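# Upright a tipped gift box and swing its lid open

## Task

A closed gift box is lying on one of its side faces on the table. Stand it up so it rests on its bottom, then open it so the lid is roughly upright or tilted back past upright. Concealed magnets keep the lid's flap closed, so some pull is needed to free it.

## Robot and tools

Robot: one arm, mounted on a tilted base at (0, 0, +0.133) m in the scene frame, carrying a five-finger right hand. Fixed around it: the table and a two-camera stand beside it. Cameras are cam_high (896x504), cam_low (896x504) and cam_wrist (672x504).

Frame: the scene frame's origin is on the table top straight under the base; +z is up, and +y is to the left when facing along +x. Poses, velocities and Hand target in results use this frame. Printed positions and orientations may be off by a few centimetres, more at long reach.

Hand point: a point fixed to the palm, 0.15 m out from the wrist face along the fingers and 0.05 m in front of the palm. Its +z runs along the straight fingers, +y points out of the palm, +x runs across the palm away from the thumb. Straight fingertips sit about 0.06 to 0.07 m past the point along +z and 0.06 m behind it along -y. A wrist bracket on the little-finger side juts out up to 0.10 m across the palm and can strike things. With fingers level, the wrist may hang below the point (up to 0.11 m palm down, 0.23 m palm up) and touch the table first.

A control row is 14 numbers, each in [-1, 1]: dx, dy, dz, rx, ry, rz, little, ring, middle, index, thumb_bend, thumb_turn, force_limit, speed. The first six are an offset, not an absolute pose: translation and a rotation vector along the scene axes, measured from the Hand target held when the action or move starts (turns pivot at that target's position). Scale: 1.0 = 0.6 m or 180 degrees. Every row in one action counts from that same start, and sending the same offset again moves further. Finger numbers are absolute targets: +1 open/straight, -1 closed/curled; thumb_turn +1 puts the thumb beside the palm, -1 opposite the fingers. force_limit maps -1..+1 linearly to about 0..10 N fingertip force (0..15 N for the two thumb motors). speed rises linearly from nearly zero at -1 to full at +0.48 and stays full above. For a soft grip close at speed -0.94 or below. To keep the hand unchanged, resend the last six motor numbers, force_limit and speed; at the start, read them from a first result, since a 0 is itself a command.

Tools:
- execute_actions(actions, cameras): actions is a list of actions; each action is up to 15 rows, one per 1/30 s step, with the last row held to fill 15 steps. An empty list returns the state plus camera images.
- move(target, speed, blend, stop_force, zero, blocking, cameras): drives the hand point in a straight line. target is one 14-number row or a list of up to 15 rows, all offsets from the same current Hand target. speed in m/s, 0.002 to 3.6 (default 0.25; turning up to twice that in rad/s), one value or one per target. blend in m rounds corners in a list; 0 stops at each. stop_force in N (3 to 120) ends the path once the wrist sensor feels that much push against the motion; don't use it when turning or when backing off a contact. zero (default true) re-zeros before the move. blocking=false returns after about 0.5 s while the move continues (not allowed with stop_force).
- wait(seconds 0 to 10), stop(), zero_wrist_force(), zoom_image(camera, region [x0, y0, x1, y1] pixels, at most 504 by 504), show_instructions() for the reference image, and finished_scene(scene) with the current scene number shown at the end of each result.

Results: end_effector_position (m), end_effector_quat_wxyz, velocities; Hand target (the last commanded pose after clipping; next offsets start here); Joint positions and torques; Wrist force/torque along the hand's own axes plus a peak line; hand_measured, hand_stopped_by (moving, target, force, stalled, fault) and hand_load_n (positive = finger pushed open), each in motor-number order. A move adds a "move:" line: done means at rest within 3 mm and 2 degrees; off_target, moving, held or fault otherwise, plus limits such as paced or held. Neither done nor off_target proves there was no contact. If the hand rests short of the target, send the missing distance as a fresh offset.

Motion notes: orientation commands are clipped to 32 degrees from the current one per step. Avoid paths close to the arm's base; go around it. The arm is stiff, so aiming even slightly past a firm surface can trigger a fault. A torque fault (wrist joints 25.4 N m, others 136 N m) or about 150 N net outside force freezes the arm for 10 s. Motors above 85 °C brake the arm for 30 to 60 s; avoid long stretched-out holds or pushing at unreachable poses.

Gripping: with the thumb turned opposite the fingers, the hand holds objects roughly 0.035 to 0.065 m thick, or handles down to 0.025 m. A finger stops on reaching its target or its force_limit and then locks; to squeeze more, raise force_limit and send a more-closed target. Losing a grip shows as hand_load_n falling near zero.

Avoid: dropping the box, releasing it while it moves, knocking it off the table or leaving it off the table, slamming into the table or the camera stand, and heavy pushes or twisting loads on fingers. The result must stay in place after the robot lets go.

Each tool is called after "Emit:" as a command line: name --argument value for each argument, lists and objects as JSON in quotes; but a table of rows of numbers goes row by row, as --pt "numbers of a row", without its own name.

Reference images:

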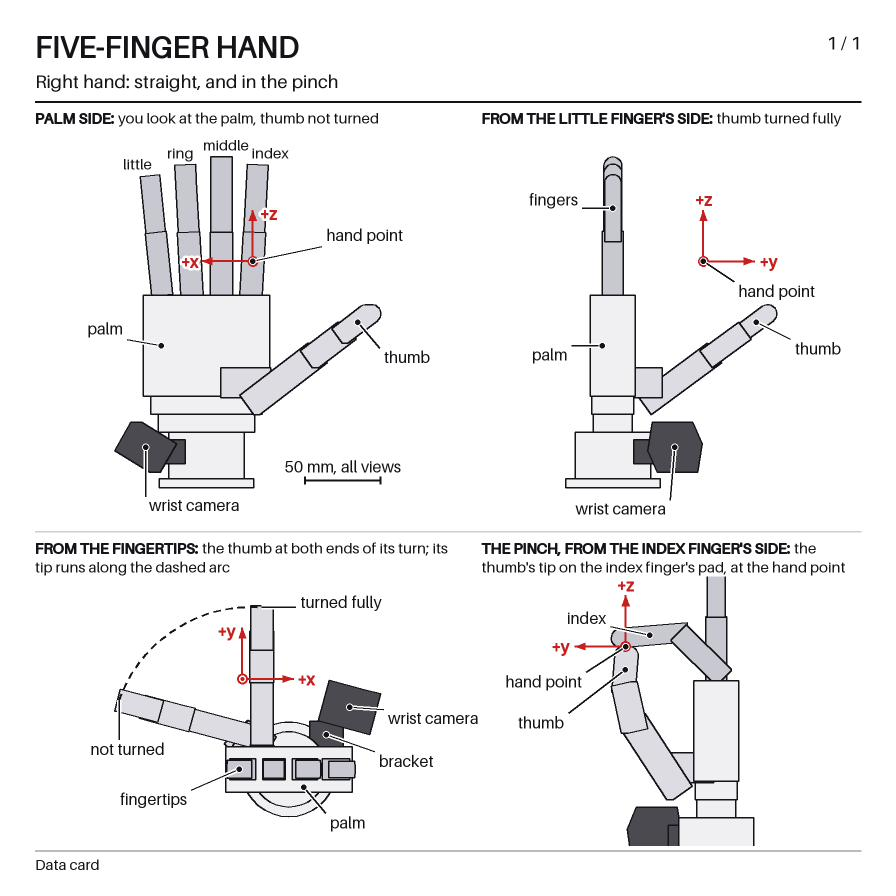

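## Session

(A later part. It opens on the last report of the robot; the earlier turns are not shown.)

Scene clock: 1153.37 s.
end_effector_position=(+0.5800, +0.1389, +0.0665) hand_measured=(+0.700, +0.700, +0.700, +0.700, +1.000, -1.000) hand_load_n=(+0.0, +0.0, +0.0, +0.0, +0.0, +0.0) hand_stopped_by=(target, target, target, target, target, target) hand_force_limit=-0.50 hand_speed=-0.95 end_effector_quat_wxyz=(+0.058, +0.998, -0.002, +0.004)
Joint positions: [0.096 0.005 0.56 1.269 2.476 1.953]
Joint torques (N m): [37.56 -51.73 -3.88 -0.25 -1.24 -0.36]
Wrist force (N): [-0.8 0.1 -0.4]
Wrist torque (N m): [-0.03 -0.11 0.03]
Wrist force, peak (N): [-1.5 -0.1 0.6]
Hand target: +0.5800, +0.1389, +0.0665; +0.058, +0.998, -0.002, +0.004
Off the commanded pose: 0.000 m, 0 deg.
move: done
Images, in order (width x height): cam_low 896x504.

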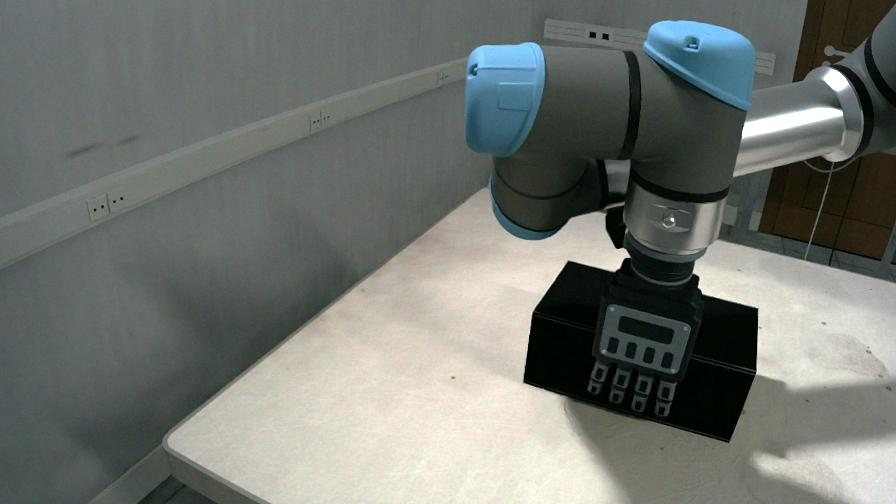

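Emit:
move --pt "0 0.02 0.01 0 0 0 0.7 0.7 0.7 0.7 1 -1 -0.5 -0.95" --pt "0 0.03 0.3 0 0 0 0.7 0.7 0.7 0.7 1 -1 -0.5 -0.95" --speed '[0.04,0.2]' --blend 0.005 --cameras '["all"]'

Emit:
zoom_image --camera "cam_high" --region '[320, 220, 470, 340]'

Emit:
zoom_image --camera "cam_low" --region '[500, 220, 800, 460]'

Scene clock: 1157.80 s.
end_effector_position=(+0.5800, +0.1399, +0.0670) hand_measured=(+0.700, +0.700, +0.700, +0.700, +1.000, -1.000) hand_load_n=(+0.0, +0.0, +0.0, +0.0, +0.0, +0.0) hand_stopped_by=(target, target, target, target, target, target) hand_force_limit=-0.50 hand_speed=-0.95 end_effector_quat_wxyz=(+0.059, +0.998, -0.002, +0.004)
Joint positions: [0.097 0.008 0.555 1.273 2.475 1.956]
Joint torques (N m): [37.64 -51.93 -3.44 0.04 -0.79 -0.39]
Wrist force (N): [-0.6 0.2 -0.3]
Wrist torque (N m): [-0.01 -0.14 0.05]
Wrist force, peak (N): [-1.4 -1.0 -1.0]
Hand target: +0.5800, +0.1398, +0.0670; +0.058, +0.998, -0.002, +0.004 (not the last commanded pose)
Off the commanded pose: 0.180 m, 0 deg.
move: held (a check stopped the path); path passed 0 of 2 targets; limits=held
pose unreachable: on one or more control steps of this call, first in action 0 (counted from 0), an arm could not follow its commanded pose, so it was not sent that pose on those steps. It may still have moved: this result reports where it is.
cause: moving toward the commanded pose would bring two parts of the arm too close to each other (joints 4 (wrist 1) to 6 (wrist 3) lie between them).

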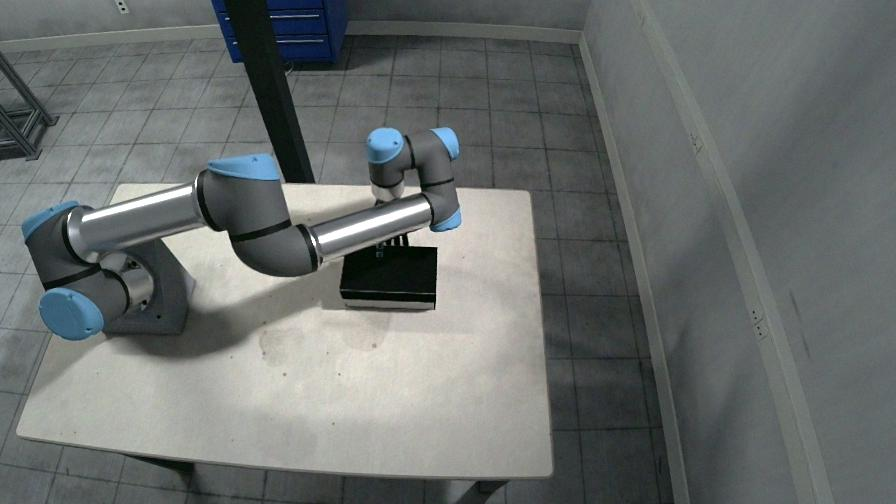

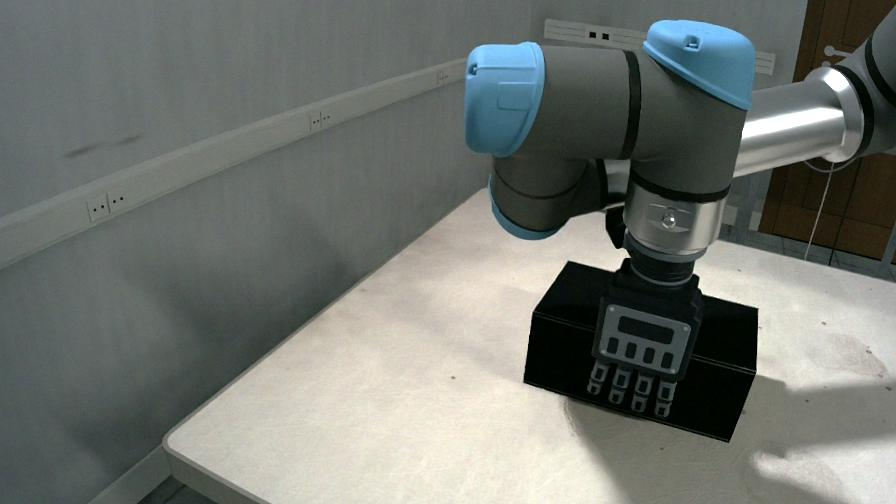

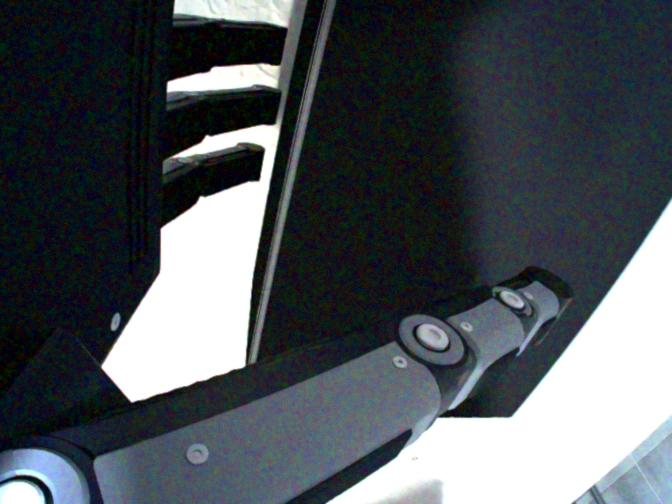

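Scaled by 3.360 from the camera's 896x504 image, which has a finer 1280x720 frame.

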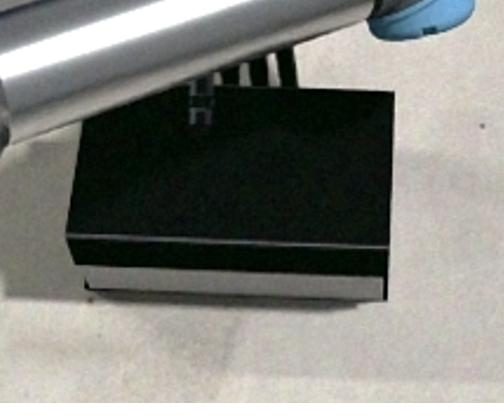

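Scaled by 1.680 from the camera's 896x504 image, which has a finer 1280x720 frame.

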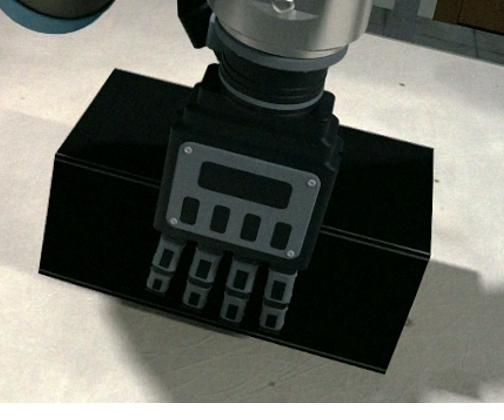

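Emit:
move --pt "0 0 0.083 -0.0263 -0.0135 0.0453 0.7 0.7 0.7 0.7 1 -1 -0.5 -0.95" --pt "-0.133 -0.133 0.305 -0.1052 -0.0539 0.1814 -1 -1 1 0.12 1 1 0.0 0.0" --pt "-0.155 -0.1313 0.155 -0.1753 -0.0899 0.3023 -1 -1 1 0.12 1 1 0.0 0.0" --speed 0.15 --blend '[0.01, 0.0, 0.0]' --cameras '["all"]'

Scene clock: 1233.03 s.
end_effector_position=(+0.5800, +0.1398, +0.0670) hand_measured=(+0.700, +0.700, +0.700, +0.700, +1.000, -1.000) hand_load_n=(+0.0, +0.0, +0.0, +0.0, +0.0, +0.0) hand_stopped_by=(target, target, target, target, target, target) hand_force_limit=-0.50 hand_speed=-0.95 end_effector_quat_wxyz=(+0.059, +0.998, -0.002, +0.004)
Joint positions: [0.097 0.008 0.555 1.272 2.475 1.955]
Joint torques (N m): [38.35 -52.28 -4.23 -0.44 1.59 -0.42]
Wrist force (N): [-1.1 0.0 -0.2]
Wrist torque (N m): [-0.05 -0.07 0.01]
Wrist force, peak (N): [-1.4 0.0 -0.4]
Hand target: +0.5800, +0.1398, +0.0670; +0.059, +0.998, -0.002, +0.004 (not the last commanded pose)
Off the commanded pose: 0.153 m, 65 deg.
move: held (a check stopped the path); path passed 0 of 3 targets; target 2's new numbers were not sent; limits=held
pose unreachable: on one or more control steps of this call, first in action 0 (counted from 0), an arm could not follow its commanded pose, so it was not sent that pose on those steps. It may still have moved: this result reports where it is.
cause: moving toward the commanded pose would bring two parts of the arm too close to each other (joints 4 (wrist 1) to 6 (wrist 3) lie between them).

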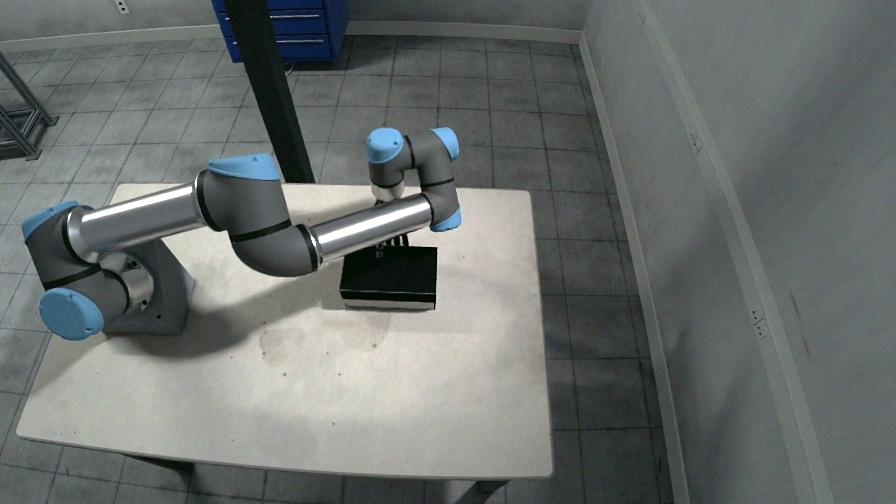

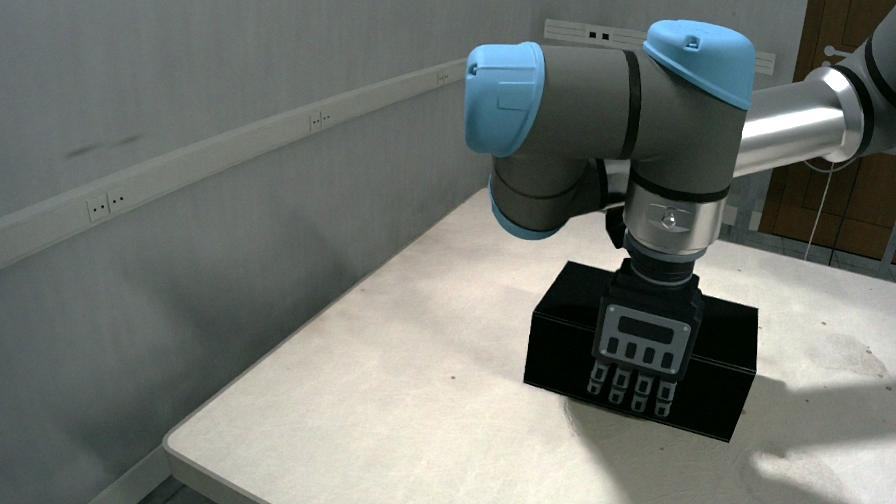

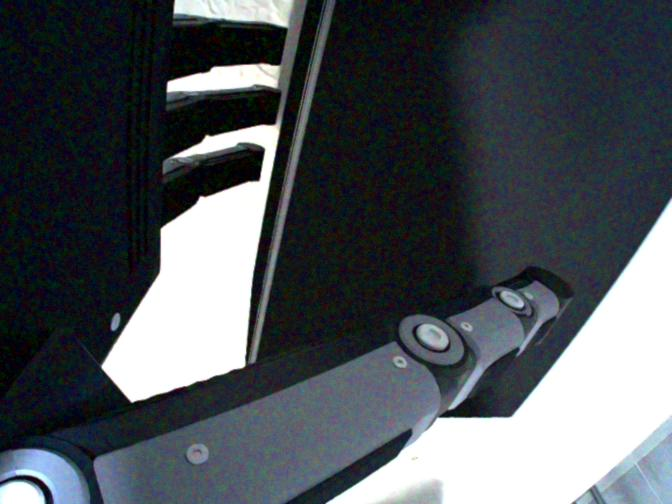

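Emit:
move --pt "0 0.005 0.1 0.111 0 0 0.7 0.7 0.7 0.7 1 -1 -0.5 -0.95" --pt "0.0 -0.1 0.3 0.2 0 0 0.7 0.7 0.7 0.7 1 -1 -0.5 -0.95" --speed 0.15 --blend '[0.01, 0.0]' --cameras '["all"]'

Emit:
zoom_image --camera "cam_high" --region '[320, 220, 470, 340]'

Emit:
zoom_image --camera "cam_low" --region '[500, 220, 800, 460]'

Scene clock: 1240.87 s.
end_effector_position=(+0.5801, +0.0798, +0.2469) hand_measured=(+0.700, +0.700, +0.700, +0.700, +1.000, -1.000) hand_load_n=(+0.0, +0.0, +0.0, +0.0, +0.0, +0.0) hand_stopped_by=(target, target, target, target, target, target) hand_force_limit=-0.50 hand_speed=-0.95 end_effector_quat_wxyz=(-0.253, +0.968, -0.003, +0.003)
Joint positions: [0.078 -0.52 0.813 1.304 1.875 1.802]
Joint torques (N m): [49.17 -42.43 -4.52 -0.4 -0.94 1.46]
Wrist force (N): [-1.7 0.6 0.2]
Wrist torque (N m): [0.03 0.03 0.19]
Wrist force, peak (N): [-1.4 0.4 -1.5]
Hand target: +0.5800, +0.0798, +0.2470; -0.253, +0.968, -0.003, +0.003
Off the commanded pose: 0.000 m, 0 deg.
move: done

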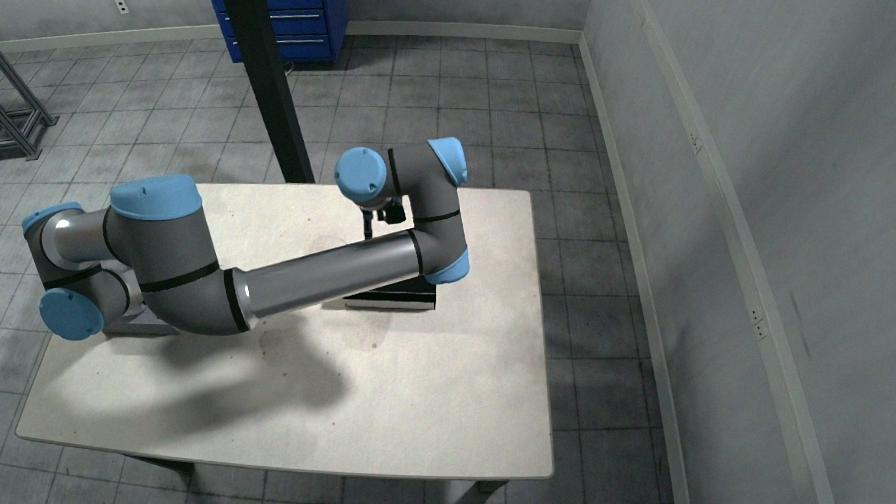

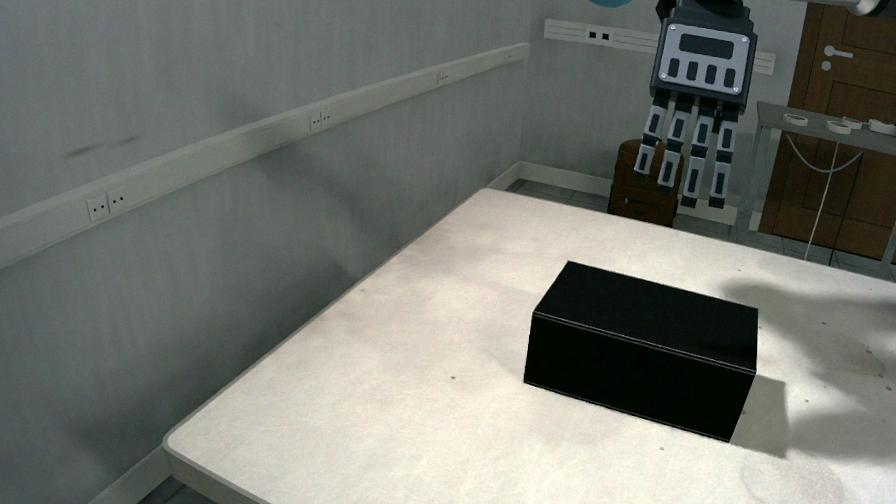

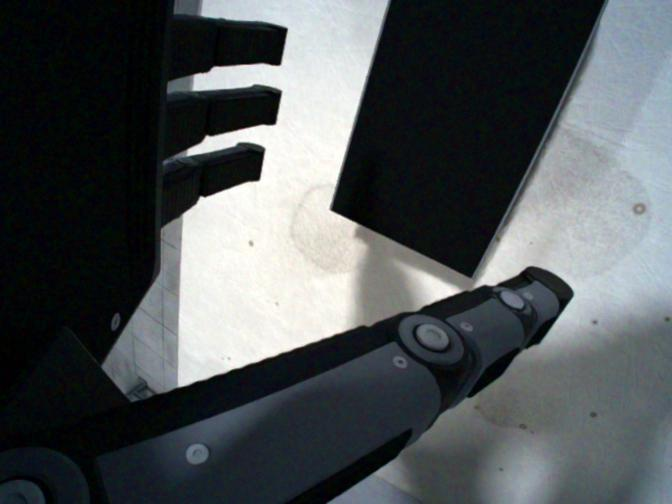

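Scaled by 3.360 from the camera's 896x504 image, which has a finer 1280x720 frame.

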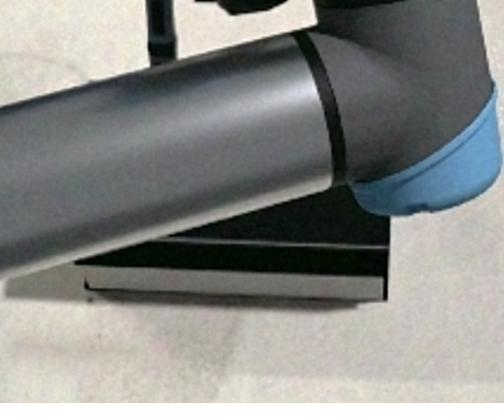

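Scaled by 1.680 from the camera's 896x504 image, which has a finer 1280x720 frame.

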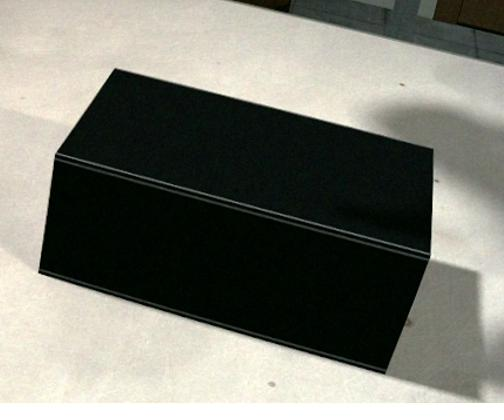

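Emit:
move --pt "-0.1333 -0.033 0.0383 -0.1785 -0.0934 0.1357 -1 -1 1 0.12 1 1 0.0 0.0" --pt "-0.1833 -0.0313 -0.128 -0.357 -0.1869 0.2713 -1 -1 1 0.12 1 1 0.0 0.0" --speed 0.2 --blend '[0.0, 0.0]' --cameras '["all"]'

Emit:
zoom_image --camera "cam_high" --region '[320, 220, 470, 340]'

Emit:
zoom_image --camera "cam_low" --region '[560, 200, 860, 460]'

Scene clock: 1262.83 s.
end_effector_position=(+0.4701, +0.0610, +0.1702) hand_measured=(-1.000, -1.000, +1.000, +0.120, +1.000, +1.000) hand_load_n=(+0.0, +0.0, +0.0, +0.0, +0.0, +0.0) hand_stopped_by=(target, target, target, target, target, target) hand_force_limit=0.00 hand_speed=0.00 end_effector_quat_wxyz=(+0.307, +0.828, +0.440, +0.163)
Joint positions: [0.256 -0.661 1.871 -0.333 2.828 0.211]
Joint torques (N m): [25.96 -18.99 -9.81 0.16 1.69 -0.28]
Wrist force (N): [-0.4 0.7 -0.2]
Wrist torque (N m): [0.05 -0.07 0.00]
Wrist force, peak (N): [-1.6 0.8 0.2]
Hand target: +0.4701, +0.0611, +0.1702; +0.307, +0.828, +0.440, +0.163
Off the commanded pose: 0.000 m, 0 deg.
move: done

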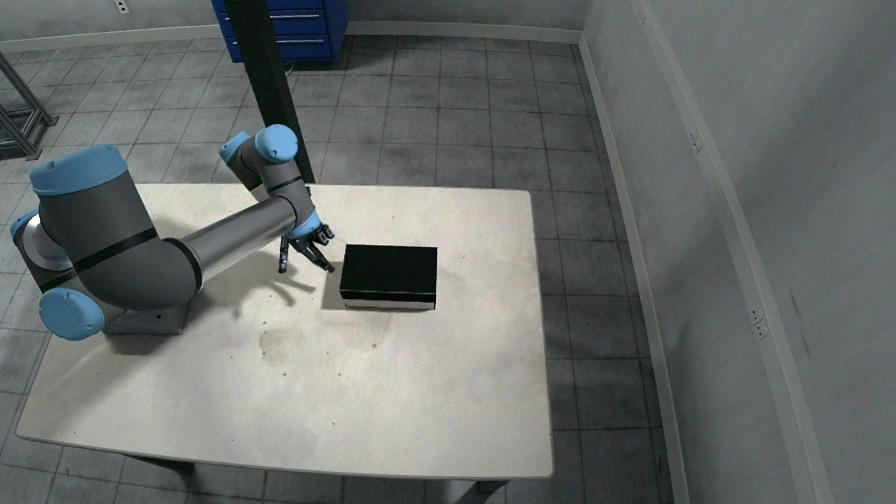

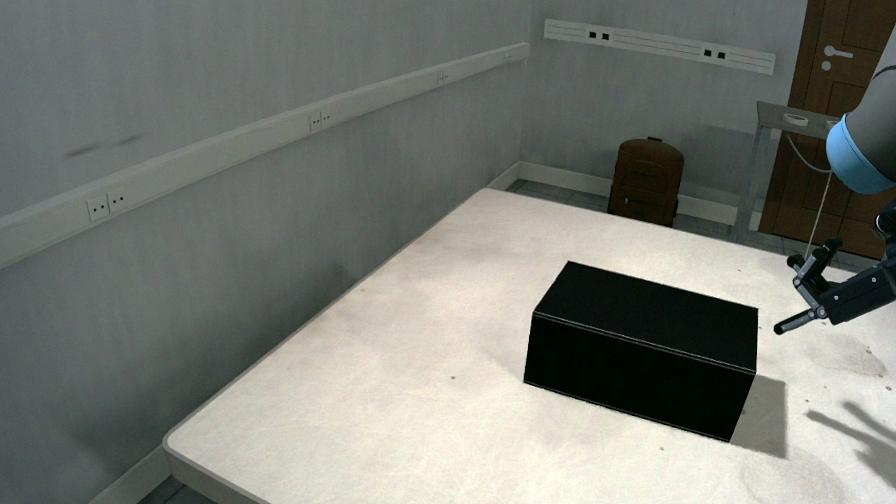

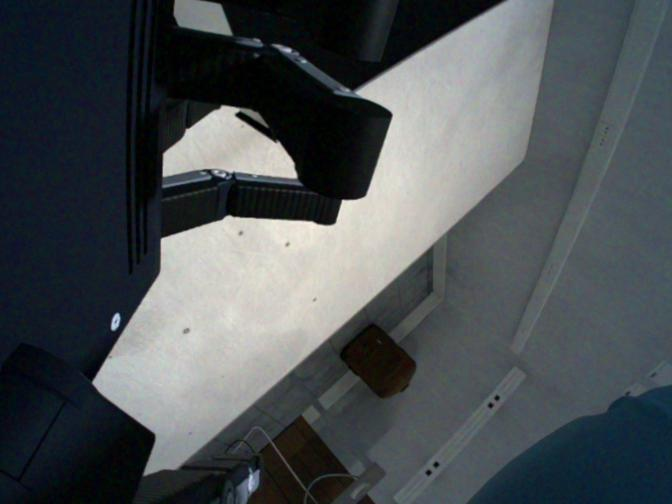

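Scaled by 3.360 from the camera's 896x504 image, which has a finer 1280x720 frame.

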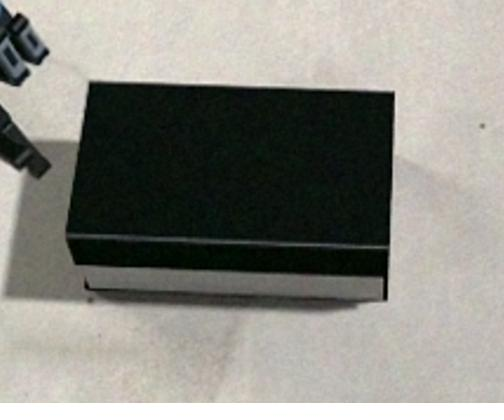

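Scaled by 1.680 from the camera's 896x504 image, which has a finer 1280x720 frame.

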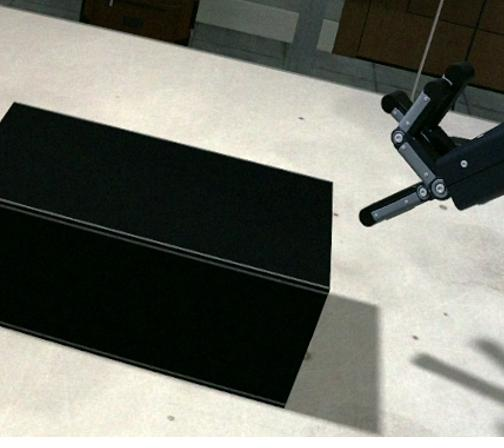

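Emit:
move --target '[0,0,-0.1433,0,0,0, -1,-1,1,0.12,1,1, 0.0, 0.0]' --speed 0.1 --stop_force 4 --cameras '["all"]'

Emit:
zoom_image --camera "cam_high" --region '[270, 200, 390, 320]'

Emit:
zoom_image --camera "cam_low" --region '[700, 240, 880, 460]'

Scene clock: 1271.13 s.
end_effector_position=(+0.4701, +0.0611, +0.0842) hand_measured=(-1.000, -1.000, +1.000, +0.120, +1.000, +1.000) hand_load_n=(+0.0, +0.0, +0.0, +0.0, +0.0, +0.0) hand_stopped_by=(target, target, target, target, target, target) hand_force_limit=0.00 hand_speed=0.00 end_effector_quat_wxyz=(+0.307, +0.828, +0.440, +0.163)
Joint positions: [0.097 -0.6 2.007 -0.805 2.71 -0.085]
Joint torques (N m): [24.51 -36.31 -9.11 -1.6 0.54 -0.33]
Wrist force (N): [-0.6 0.3 -0.1]
Wrist torque (N m): [-0.04 -0.06 -0.05]
Wrist force, peak (N): [-0.7 1.4 -1.2]
Hand target: +0.4701, +0.0611, +0.0842; +0.307, +0.828, +0.440, +0.163
Off the commanded pose: 0.000 m, 0 deg.
move: done

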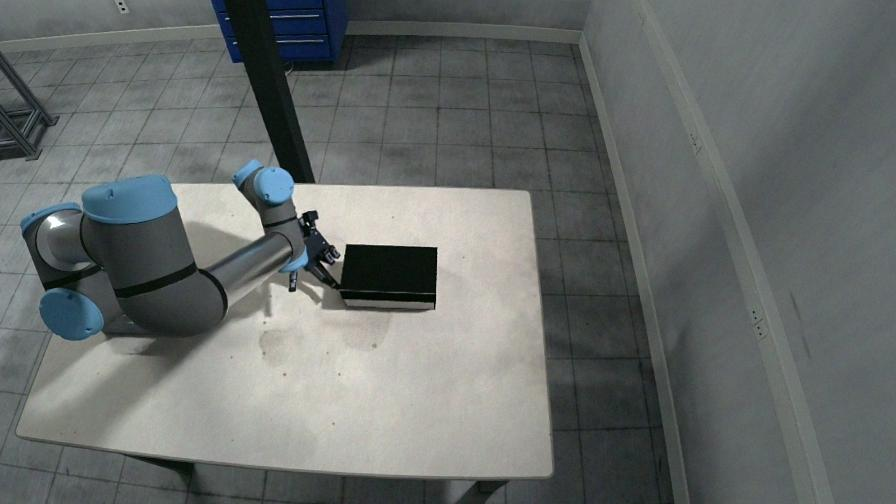

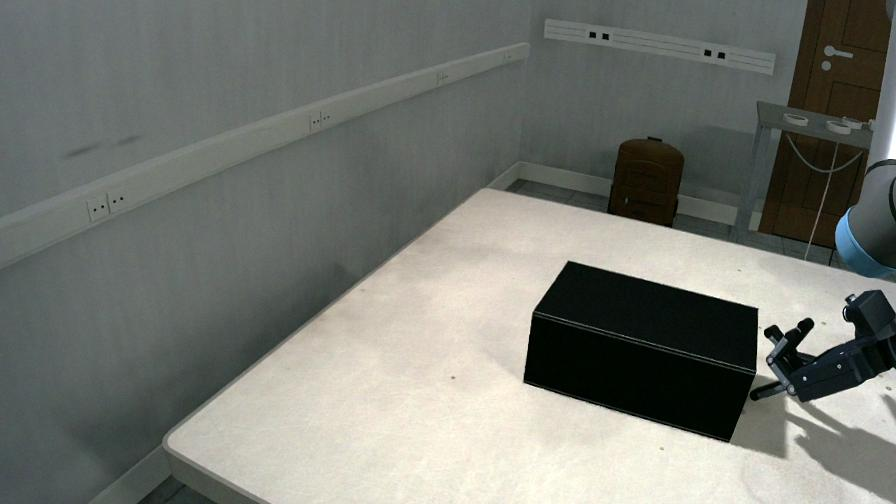

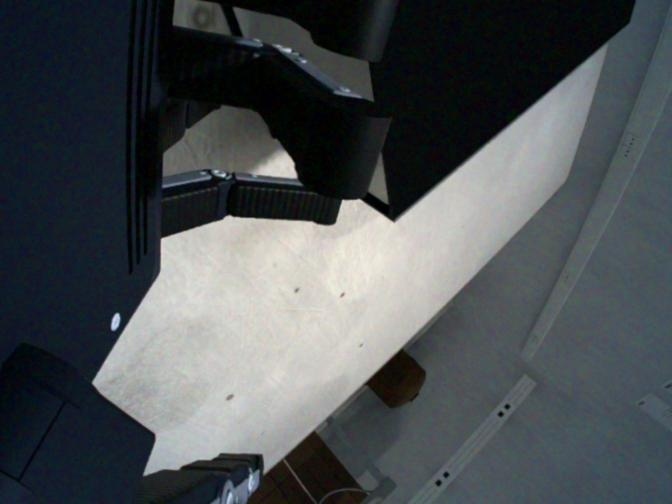

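Scaled by 4.200 from the camera's 896x504 image, which has a finer 1280x720 frame.

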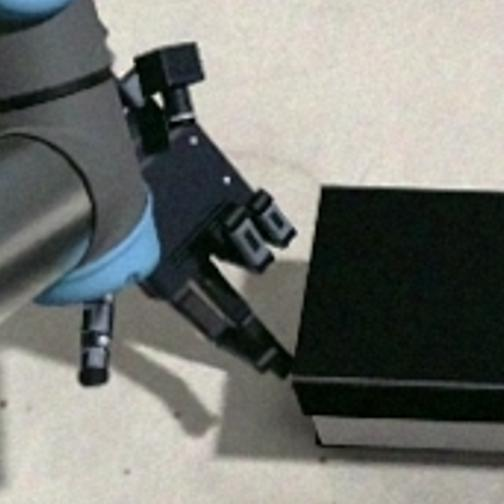

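Scaled by 2.291 from the camera's 896x504 image, which has a finer 1280x720 frame.

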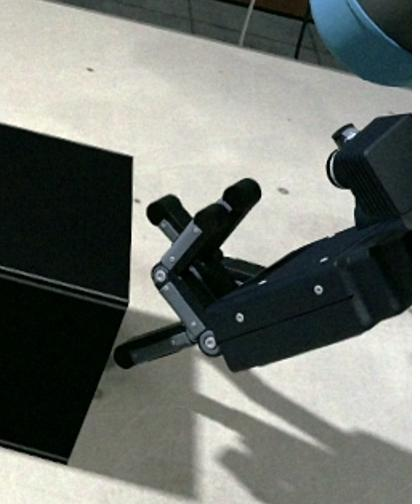

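Emit:
move --target '[0.025,0,0,0,0,0, -1,-1,1,0.22,1,1, 0.0, 0.0]' --speed 0.03 --cameras '["cam_high","cam_low","cam_wrist"]'

Emit:
zoom_image --camera "cam_high" --region '[300, 220, 380, 320]'

Emit:
zoom_image --camera "cam_low" --region '[700, 280, 820, 450]'

Emit:
zoom_image --camera "cam_wrist" --region '[150, 0, 480, 300]'

Scene clock: 1286.30 s.
end_effector_position=(+0.4852, +0.0610, +0.0842) hand_measured=(-1.000, -1.000, +1.000, +0.220, +1.000, +1.000) hand_load_n=(+0.0, +0.0, +0.0, +0.0, +0.0, +0.0) hand_stopped_by=(target, target, target, target, target, target) hand_force_limit=0.00 hand_speed=0.00 end_effector_quat_wxyz=(+0.307, +0.828, +0.440, +0.163)
Joint positions: [0.087 -0.598 1.974 -0.786 2.702 -0.098]
Joint torques (N m): [34.77 -23.25 2.29 -0.95 -0.18 0.9]
Wrist force (N): [-0.7 0.1 -0.3]
Wrist torque (N m): [-0.07 -0.04 0.03]
Wrist force, peak (N): [-1.1 -0.3 -0.8]
Hand target: +0.4851, +0.0611, +0.0842; +0.307, +0.828, +0.440, +0.163
Off the commanded pose: 0.000 m, 0 deg.
move: done

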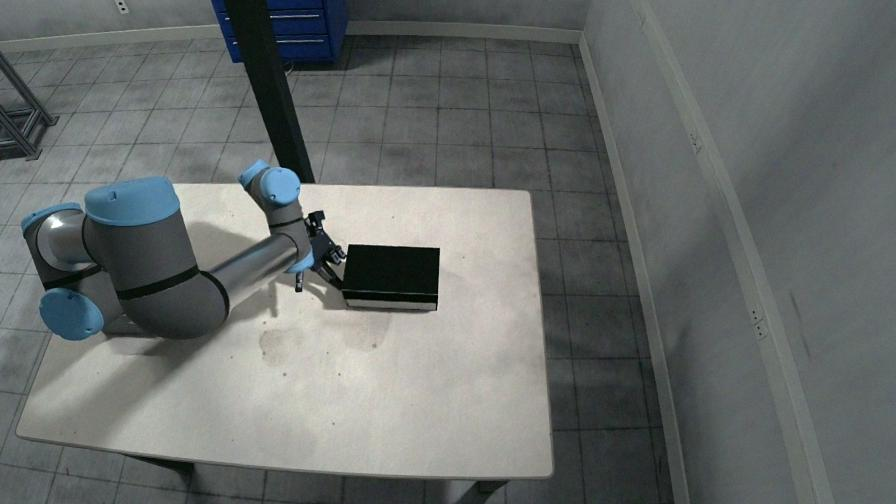

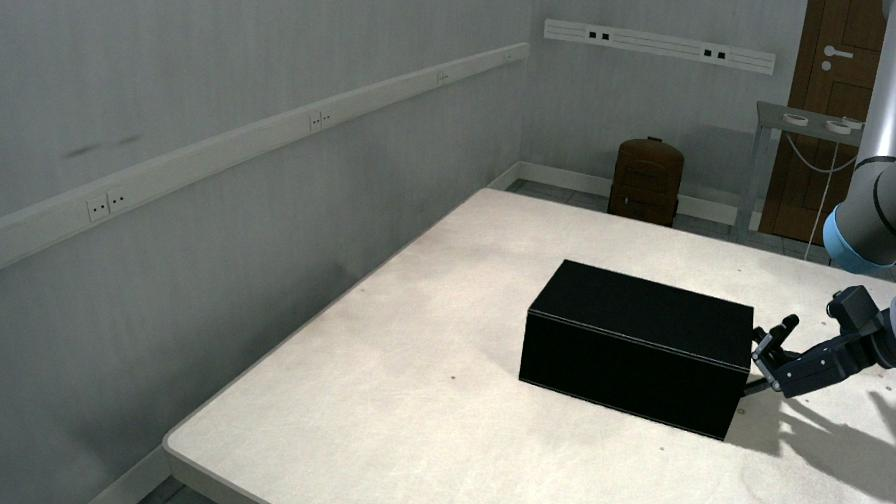

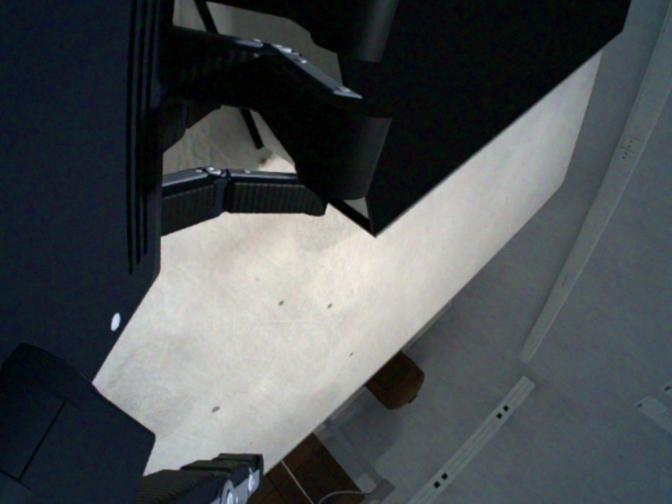

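Scaled by 5.040 from the camera's 896x504 image, which has a finer 1280x720 frame.

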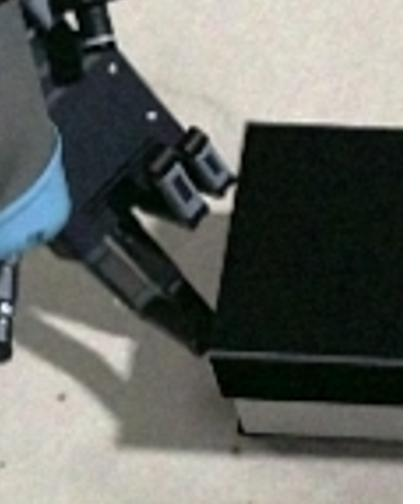

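Scaled by 2.965 from the camera's 896x504 image, which has a finer 1280x720 frame.

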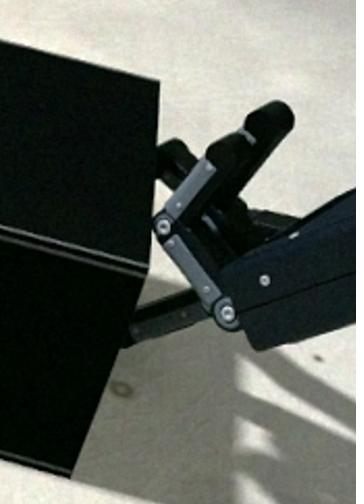

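Scaled by 1.527 from the camera's 672x504 image, which has a finer 960x720 frame.

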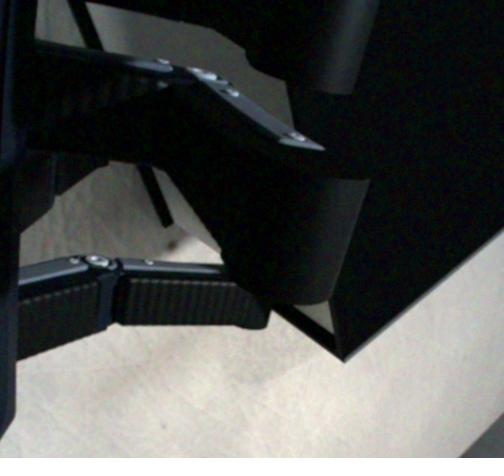

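Emit:
move --pt "-0.04 0 0.05 0 0 0 -1 -1 1 0.22 1 1 0.0 0.0" --pt "-0.0387 0.0015 0.08 -0.0186 -0.0609 0.1884 -1 -1 1 0.22 1 1 0.0 0.0" --pt "-0.0387 0.0015 0.0 -0.0186 -0.0609 0.1884 -1 -1 1 0.22 1 1 0.0 0.0" --speed 0.12 --blend '[0.01,0.01,0]' --cameras '["all"]'

Emit:
zoom_image --camera "cam_high" --region '[290, 220, 390, 320]'

Emit:
zoom_image --camera "cam_low" --region '[700, 260, 860, 450]'

Scene clock: 1337.10 s.
end_effector_position=(+0.4618, +0.0620, +0.0842) hand_measured=(-1.000, -1.000, +1.000, +0.220, +1.000, +1.000) hand_load_n=(+0.0, +0.5, +0.0, +0.0, +0.0, +0.0) hand_stopped_by=(target, target, target, target, target, target) hand_force_limit=0.00 hand_speed=0.00 end_effector_quat_wxyz=(+0.310, +0.636, +0.636, +0.310)
Joint positions: [-0.264 -0.777 2.469 -1.256 1.924 -0.753]
Joint torques (N m): [19.13 -17 -1.1 0.43 -0.88 0.96]
Wrist force (N): [-0.6 0.7 -0.2]
Wrist torque (N m): [0.04 -0.04 -0.08]
Wrist force, peak (N): [-0.8 1.3 -0.7]
Hand target: +0.4618, +0.0620, +0.0842; +0.310, +0.636, +0.636, +0.310
Off the commanded pose: 0.000 m, 0 deg.
move: done

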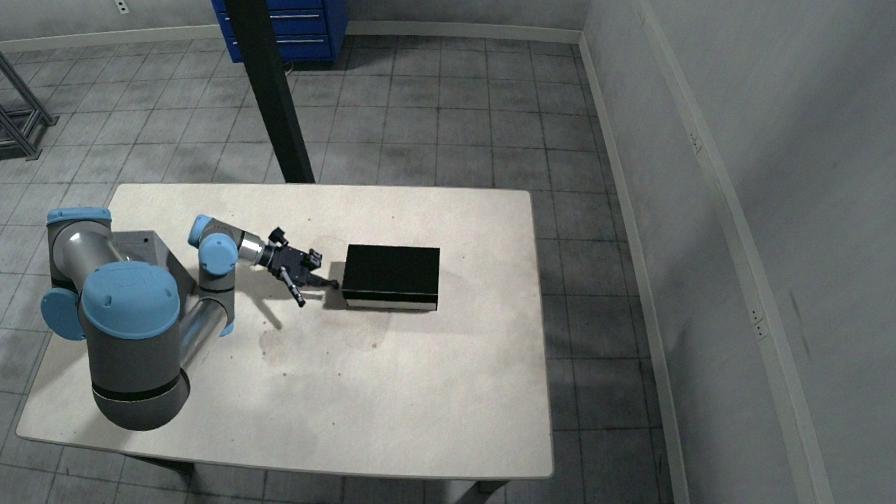

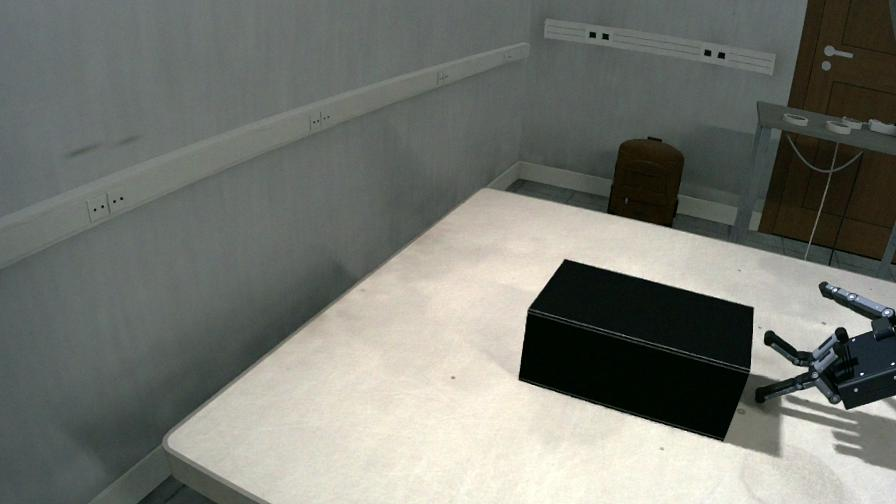

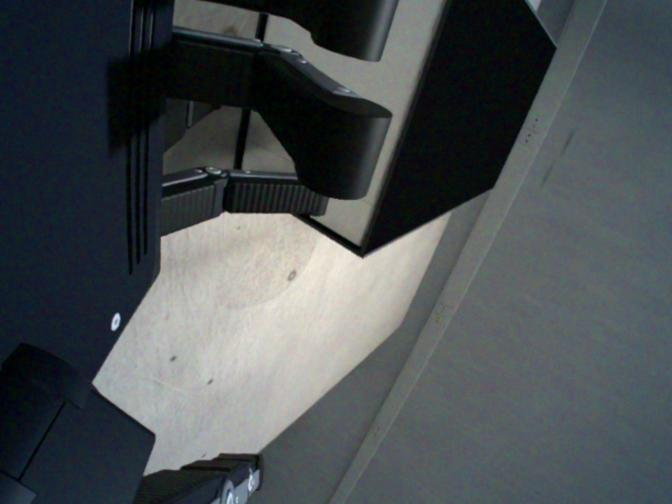

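Scaled by 5.040 from the camera's 896x504 image, which has a finer 1280x720 frame.

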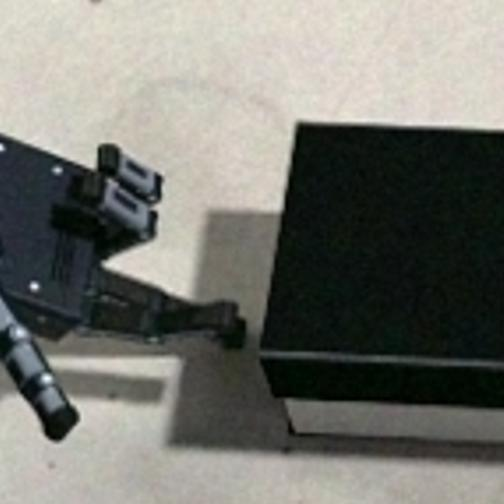

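Scaled by 2.653 from the camera's 896x504 image, which has a finer 1280x720 frame.

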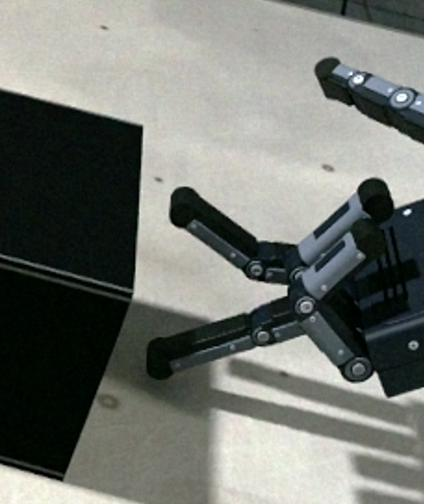

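Emit:
move --target '[0.0333,0,0,0,0,0, -1,-1,1,0.22,1,1, 0.0, 0.0]' --speed 0.04 --cameras '["cam_high","cam_low","cam_wrist"]'

Emit:
zoom_image --camera "cam_high" --region '[310, 230, 380, 310]'

Emit:
zoom_image --camera "cam_low" --region '[700, 290, 820, 450]'

Emit:
zoom_image --camera "cam_wrist" --region '[150, 0, 480, 300]'

Scene clock: 1348.53 s.
end_effector_position=(+0.4819, +0.0619, +0.0843) hand_measured=(-1.000, -1.000, +1.000, +0.220, +1.000, +1.000) hand_load_n=(+0.0, +0.0, +0.0, +0.0, +0.0, +0.0) hand_stopped_by=(target, target, target, target, target, target) hand_force_limit=0.00 hand_speed=0.00 end_effector_quat_wxyz=(+0.310, +0.636, +0.636, +0.310) end_effector_velocity=(-0.001, -0.001, +0.001) end_effector_angular_velocity=(+0.000, -0.003, -0.002)
Joint positions: [-0.253 -0.786 2.416 -1.192 1.933 -0.748]
Joint velocities: [0.001 -0.002 0.004 -0.006 0 0]
Joint torques (N m): [21.56 -19.89 10.09 -2.11 -0.77 0.74]
Wrist force (N): [-0.6 0.3 0.1]
Wrist torque (N m): [-0.05 -0.08 -0.09]
Wrist force, peak (N): [-0.7 1.1 -0.5]
Hand target: +0.4818, +0.0620, +0.0842; +0.310, +0.636, +0.636, +0.310
Off the commanded pose: 0.000 m, 0 deg.
move: done

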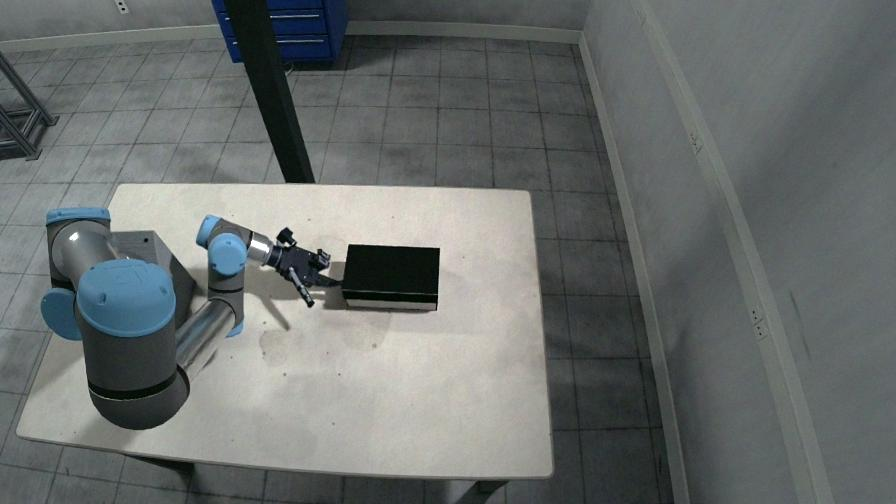

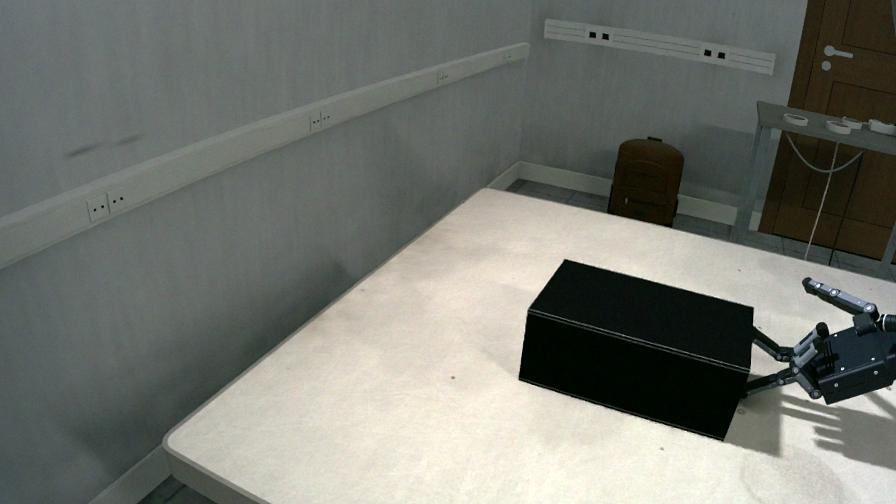

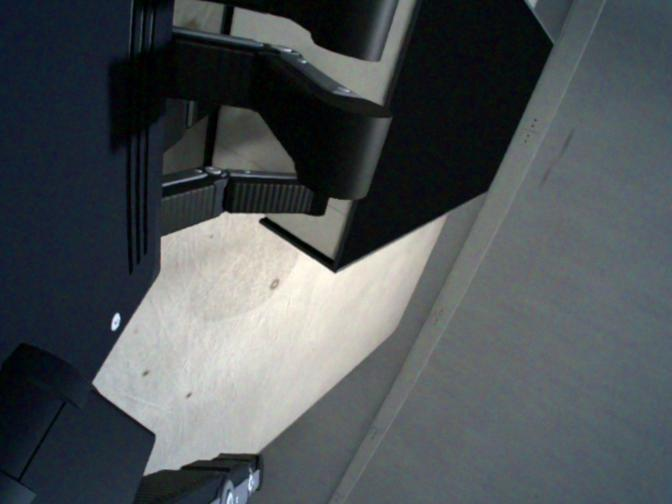

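Scaled by 6.300 from the camera's 896x504 image, which has a finer 1280x720 frame.

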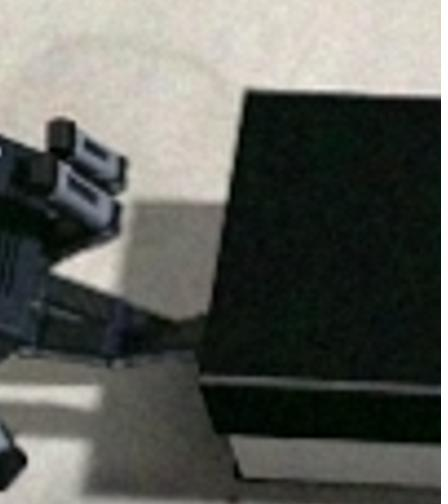

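Scaled by 3.150 from the camera's 896x504 image, which has a finer 1280x720 frame.

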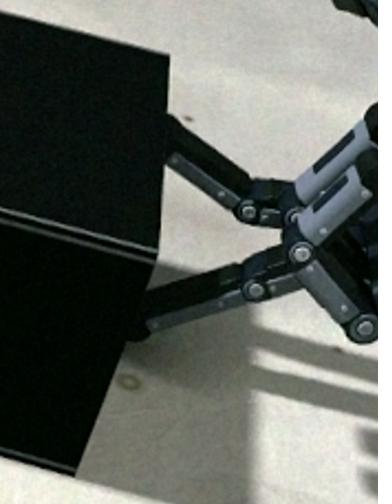

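Scaled by 1.527 from the camera's 672x504 image, which has a finer 960x720 frame.

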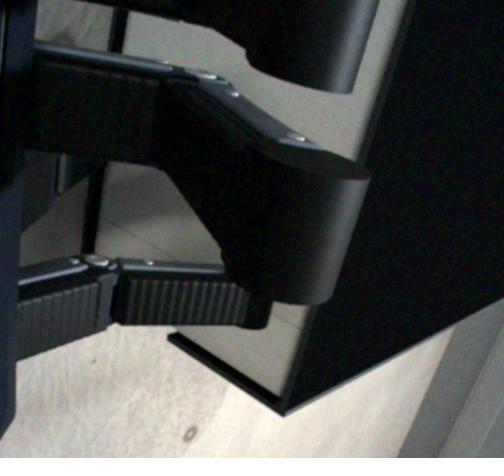

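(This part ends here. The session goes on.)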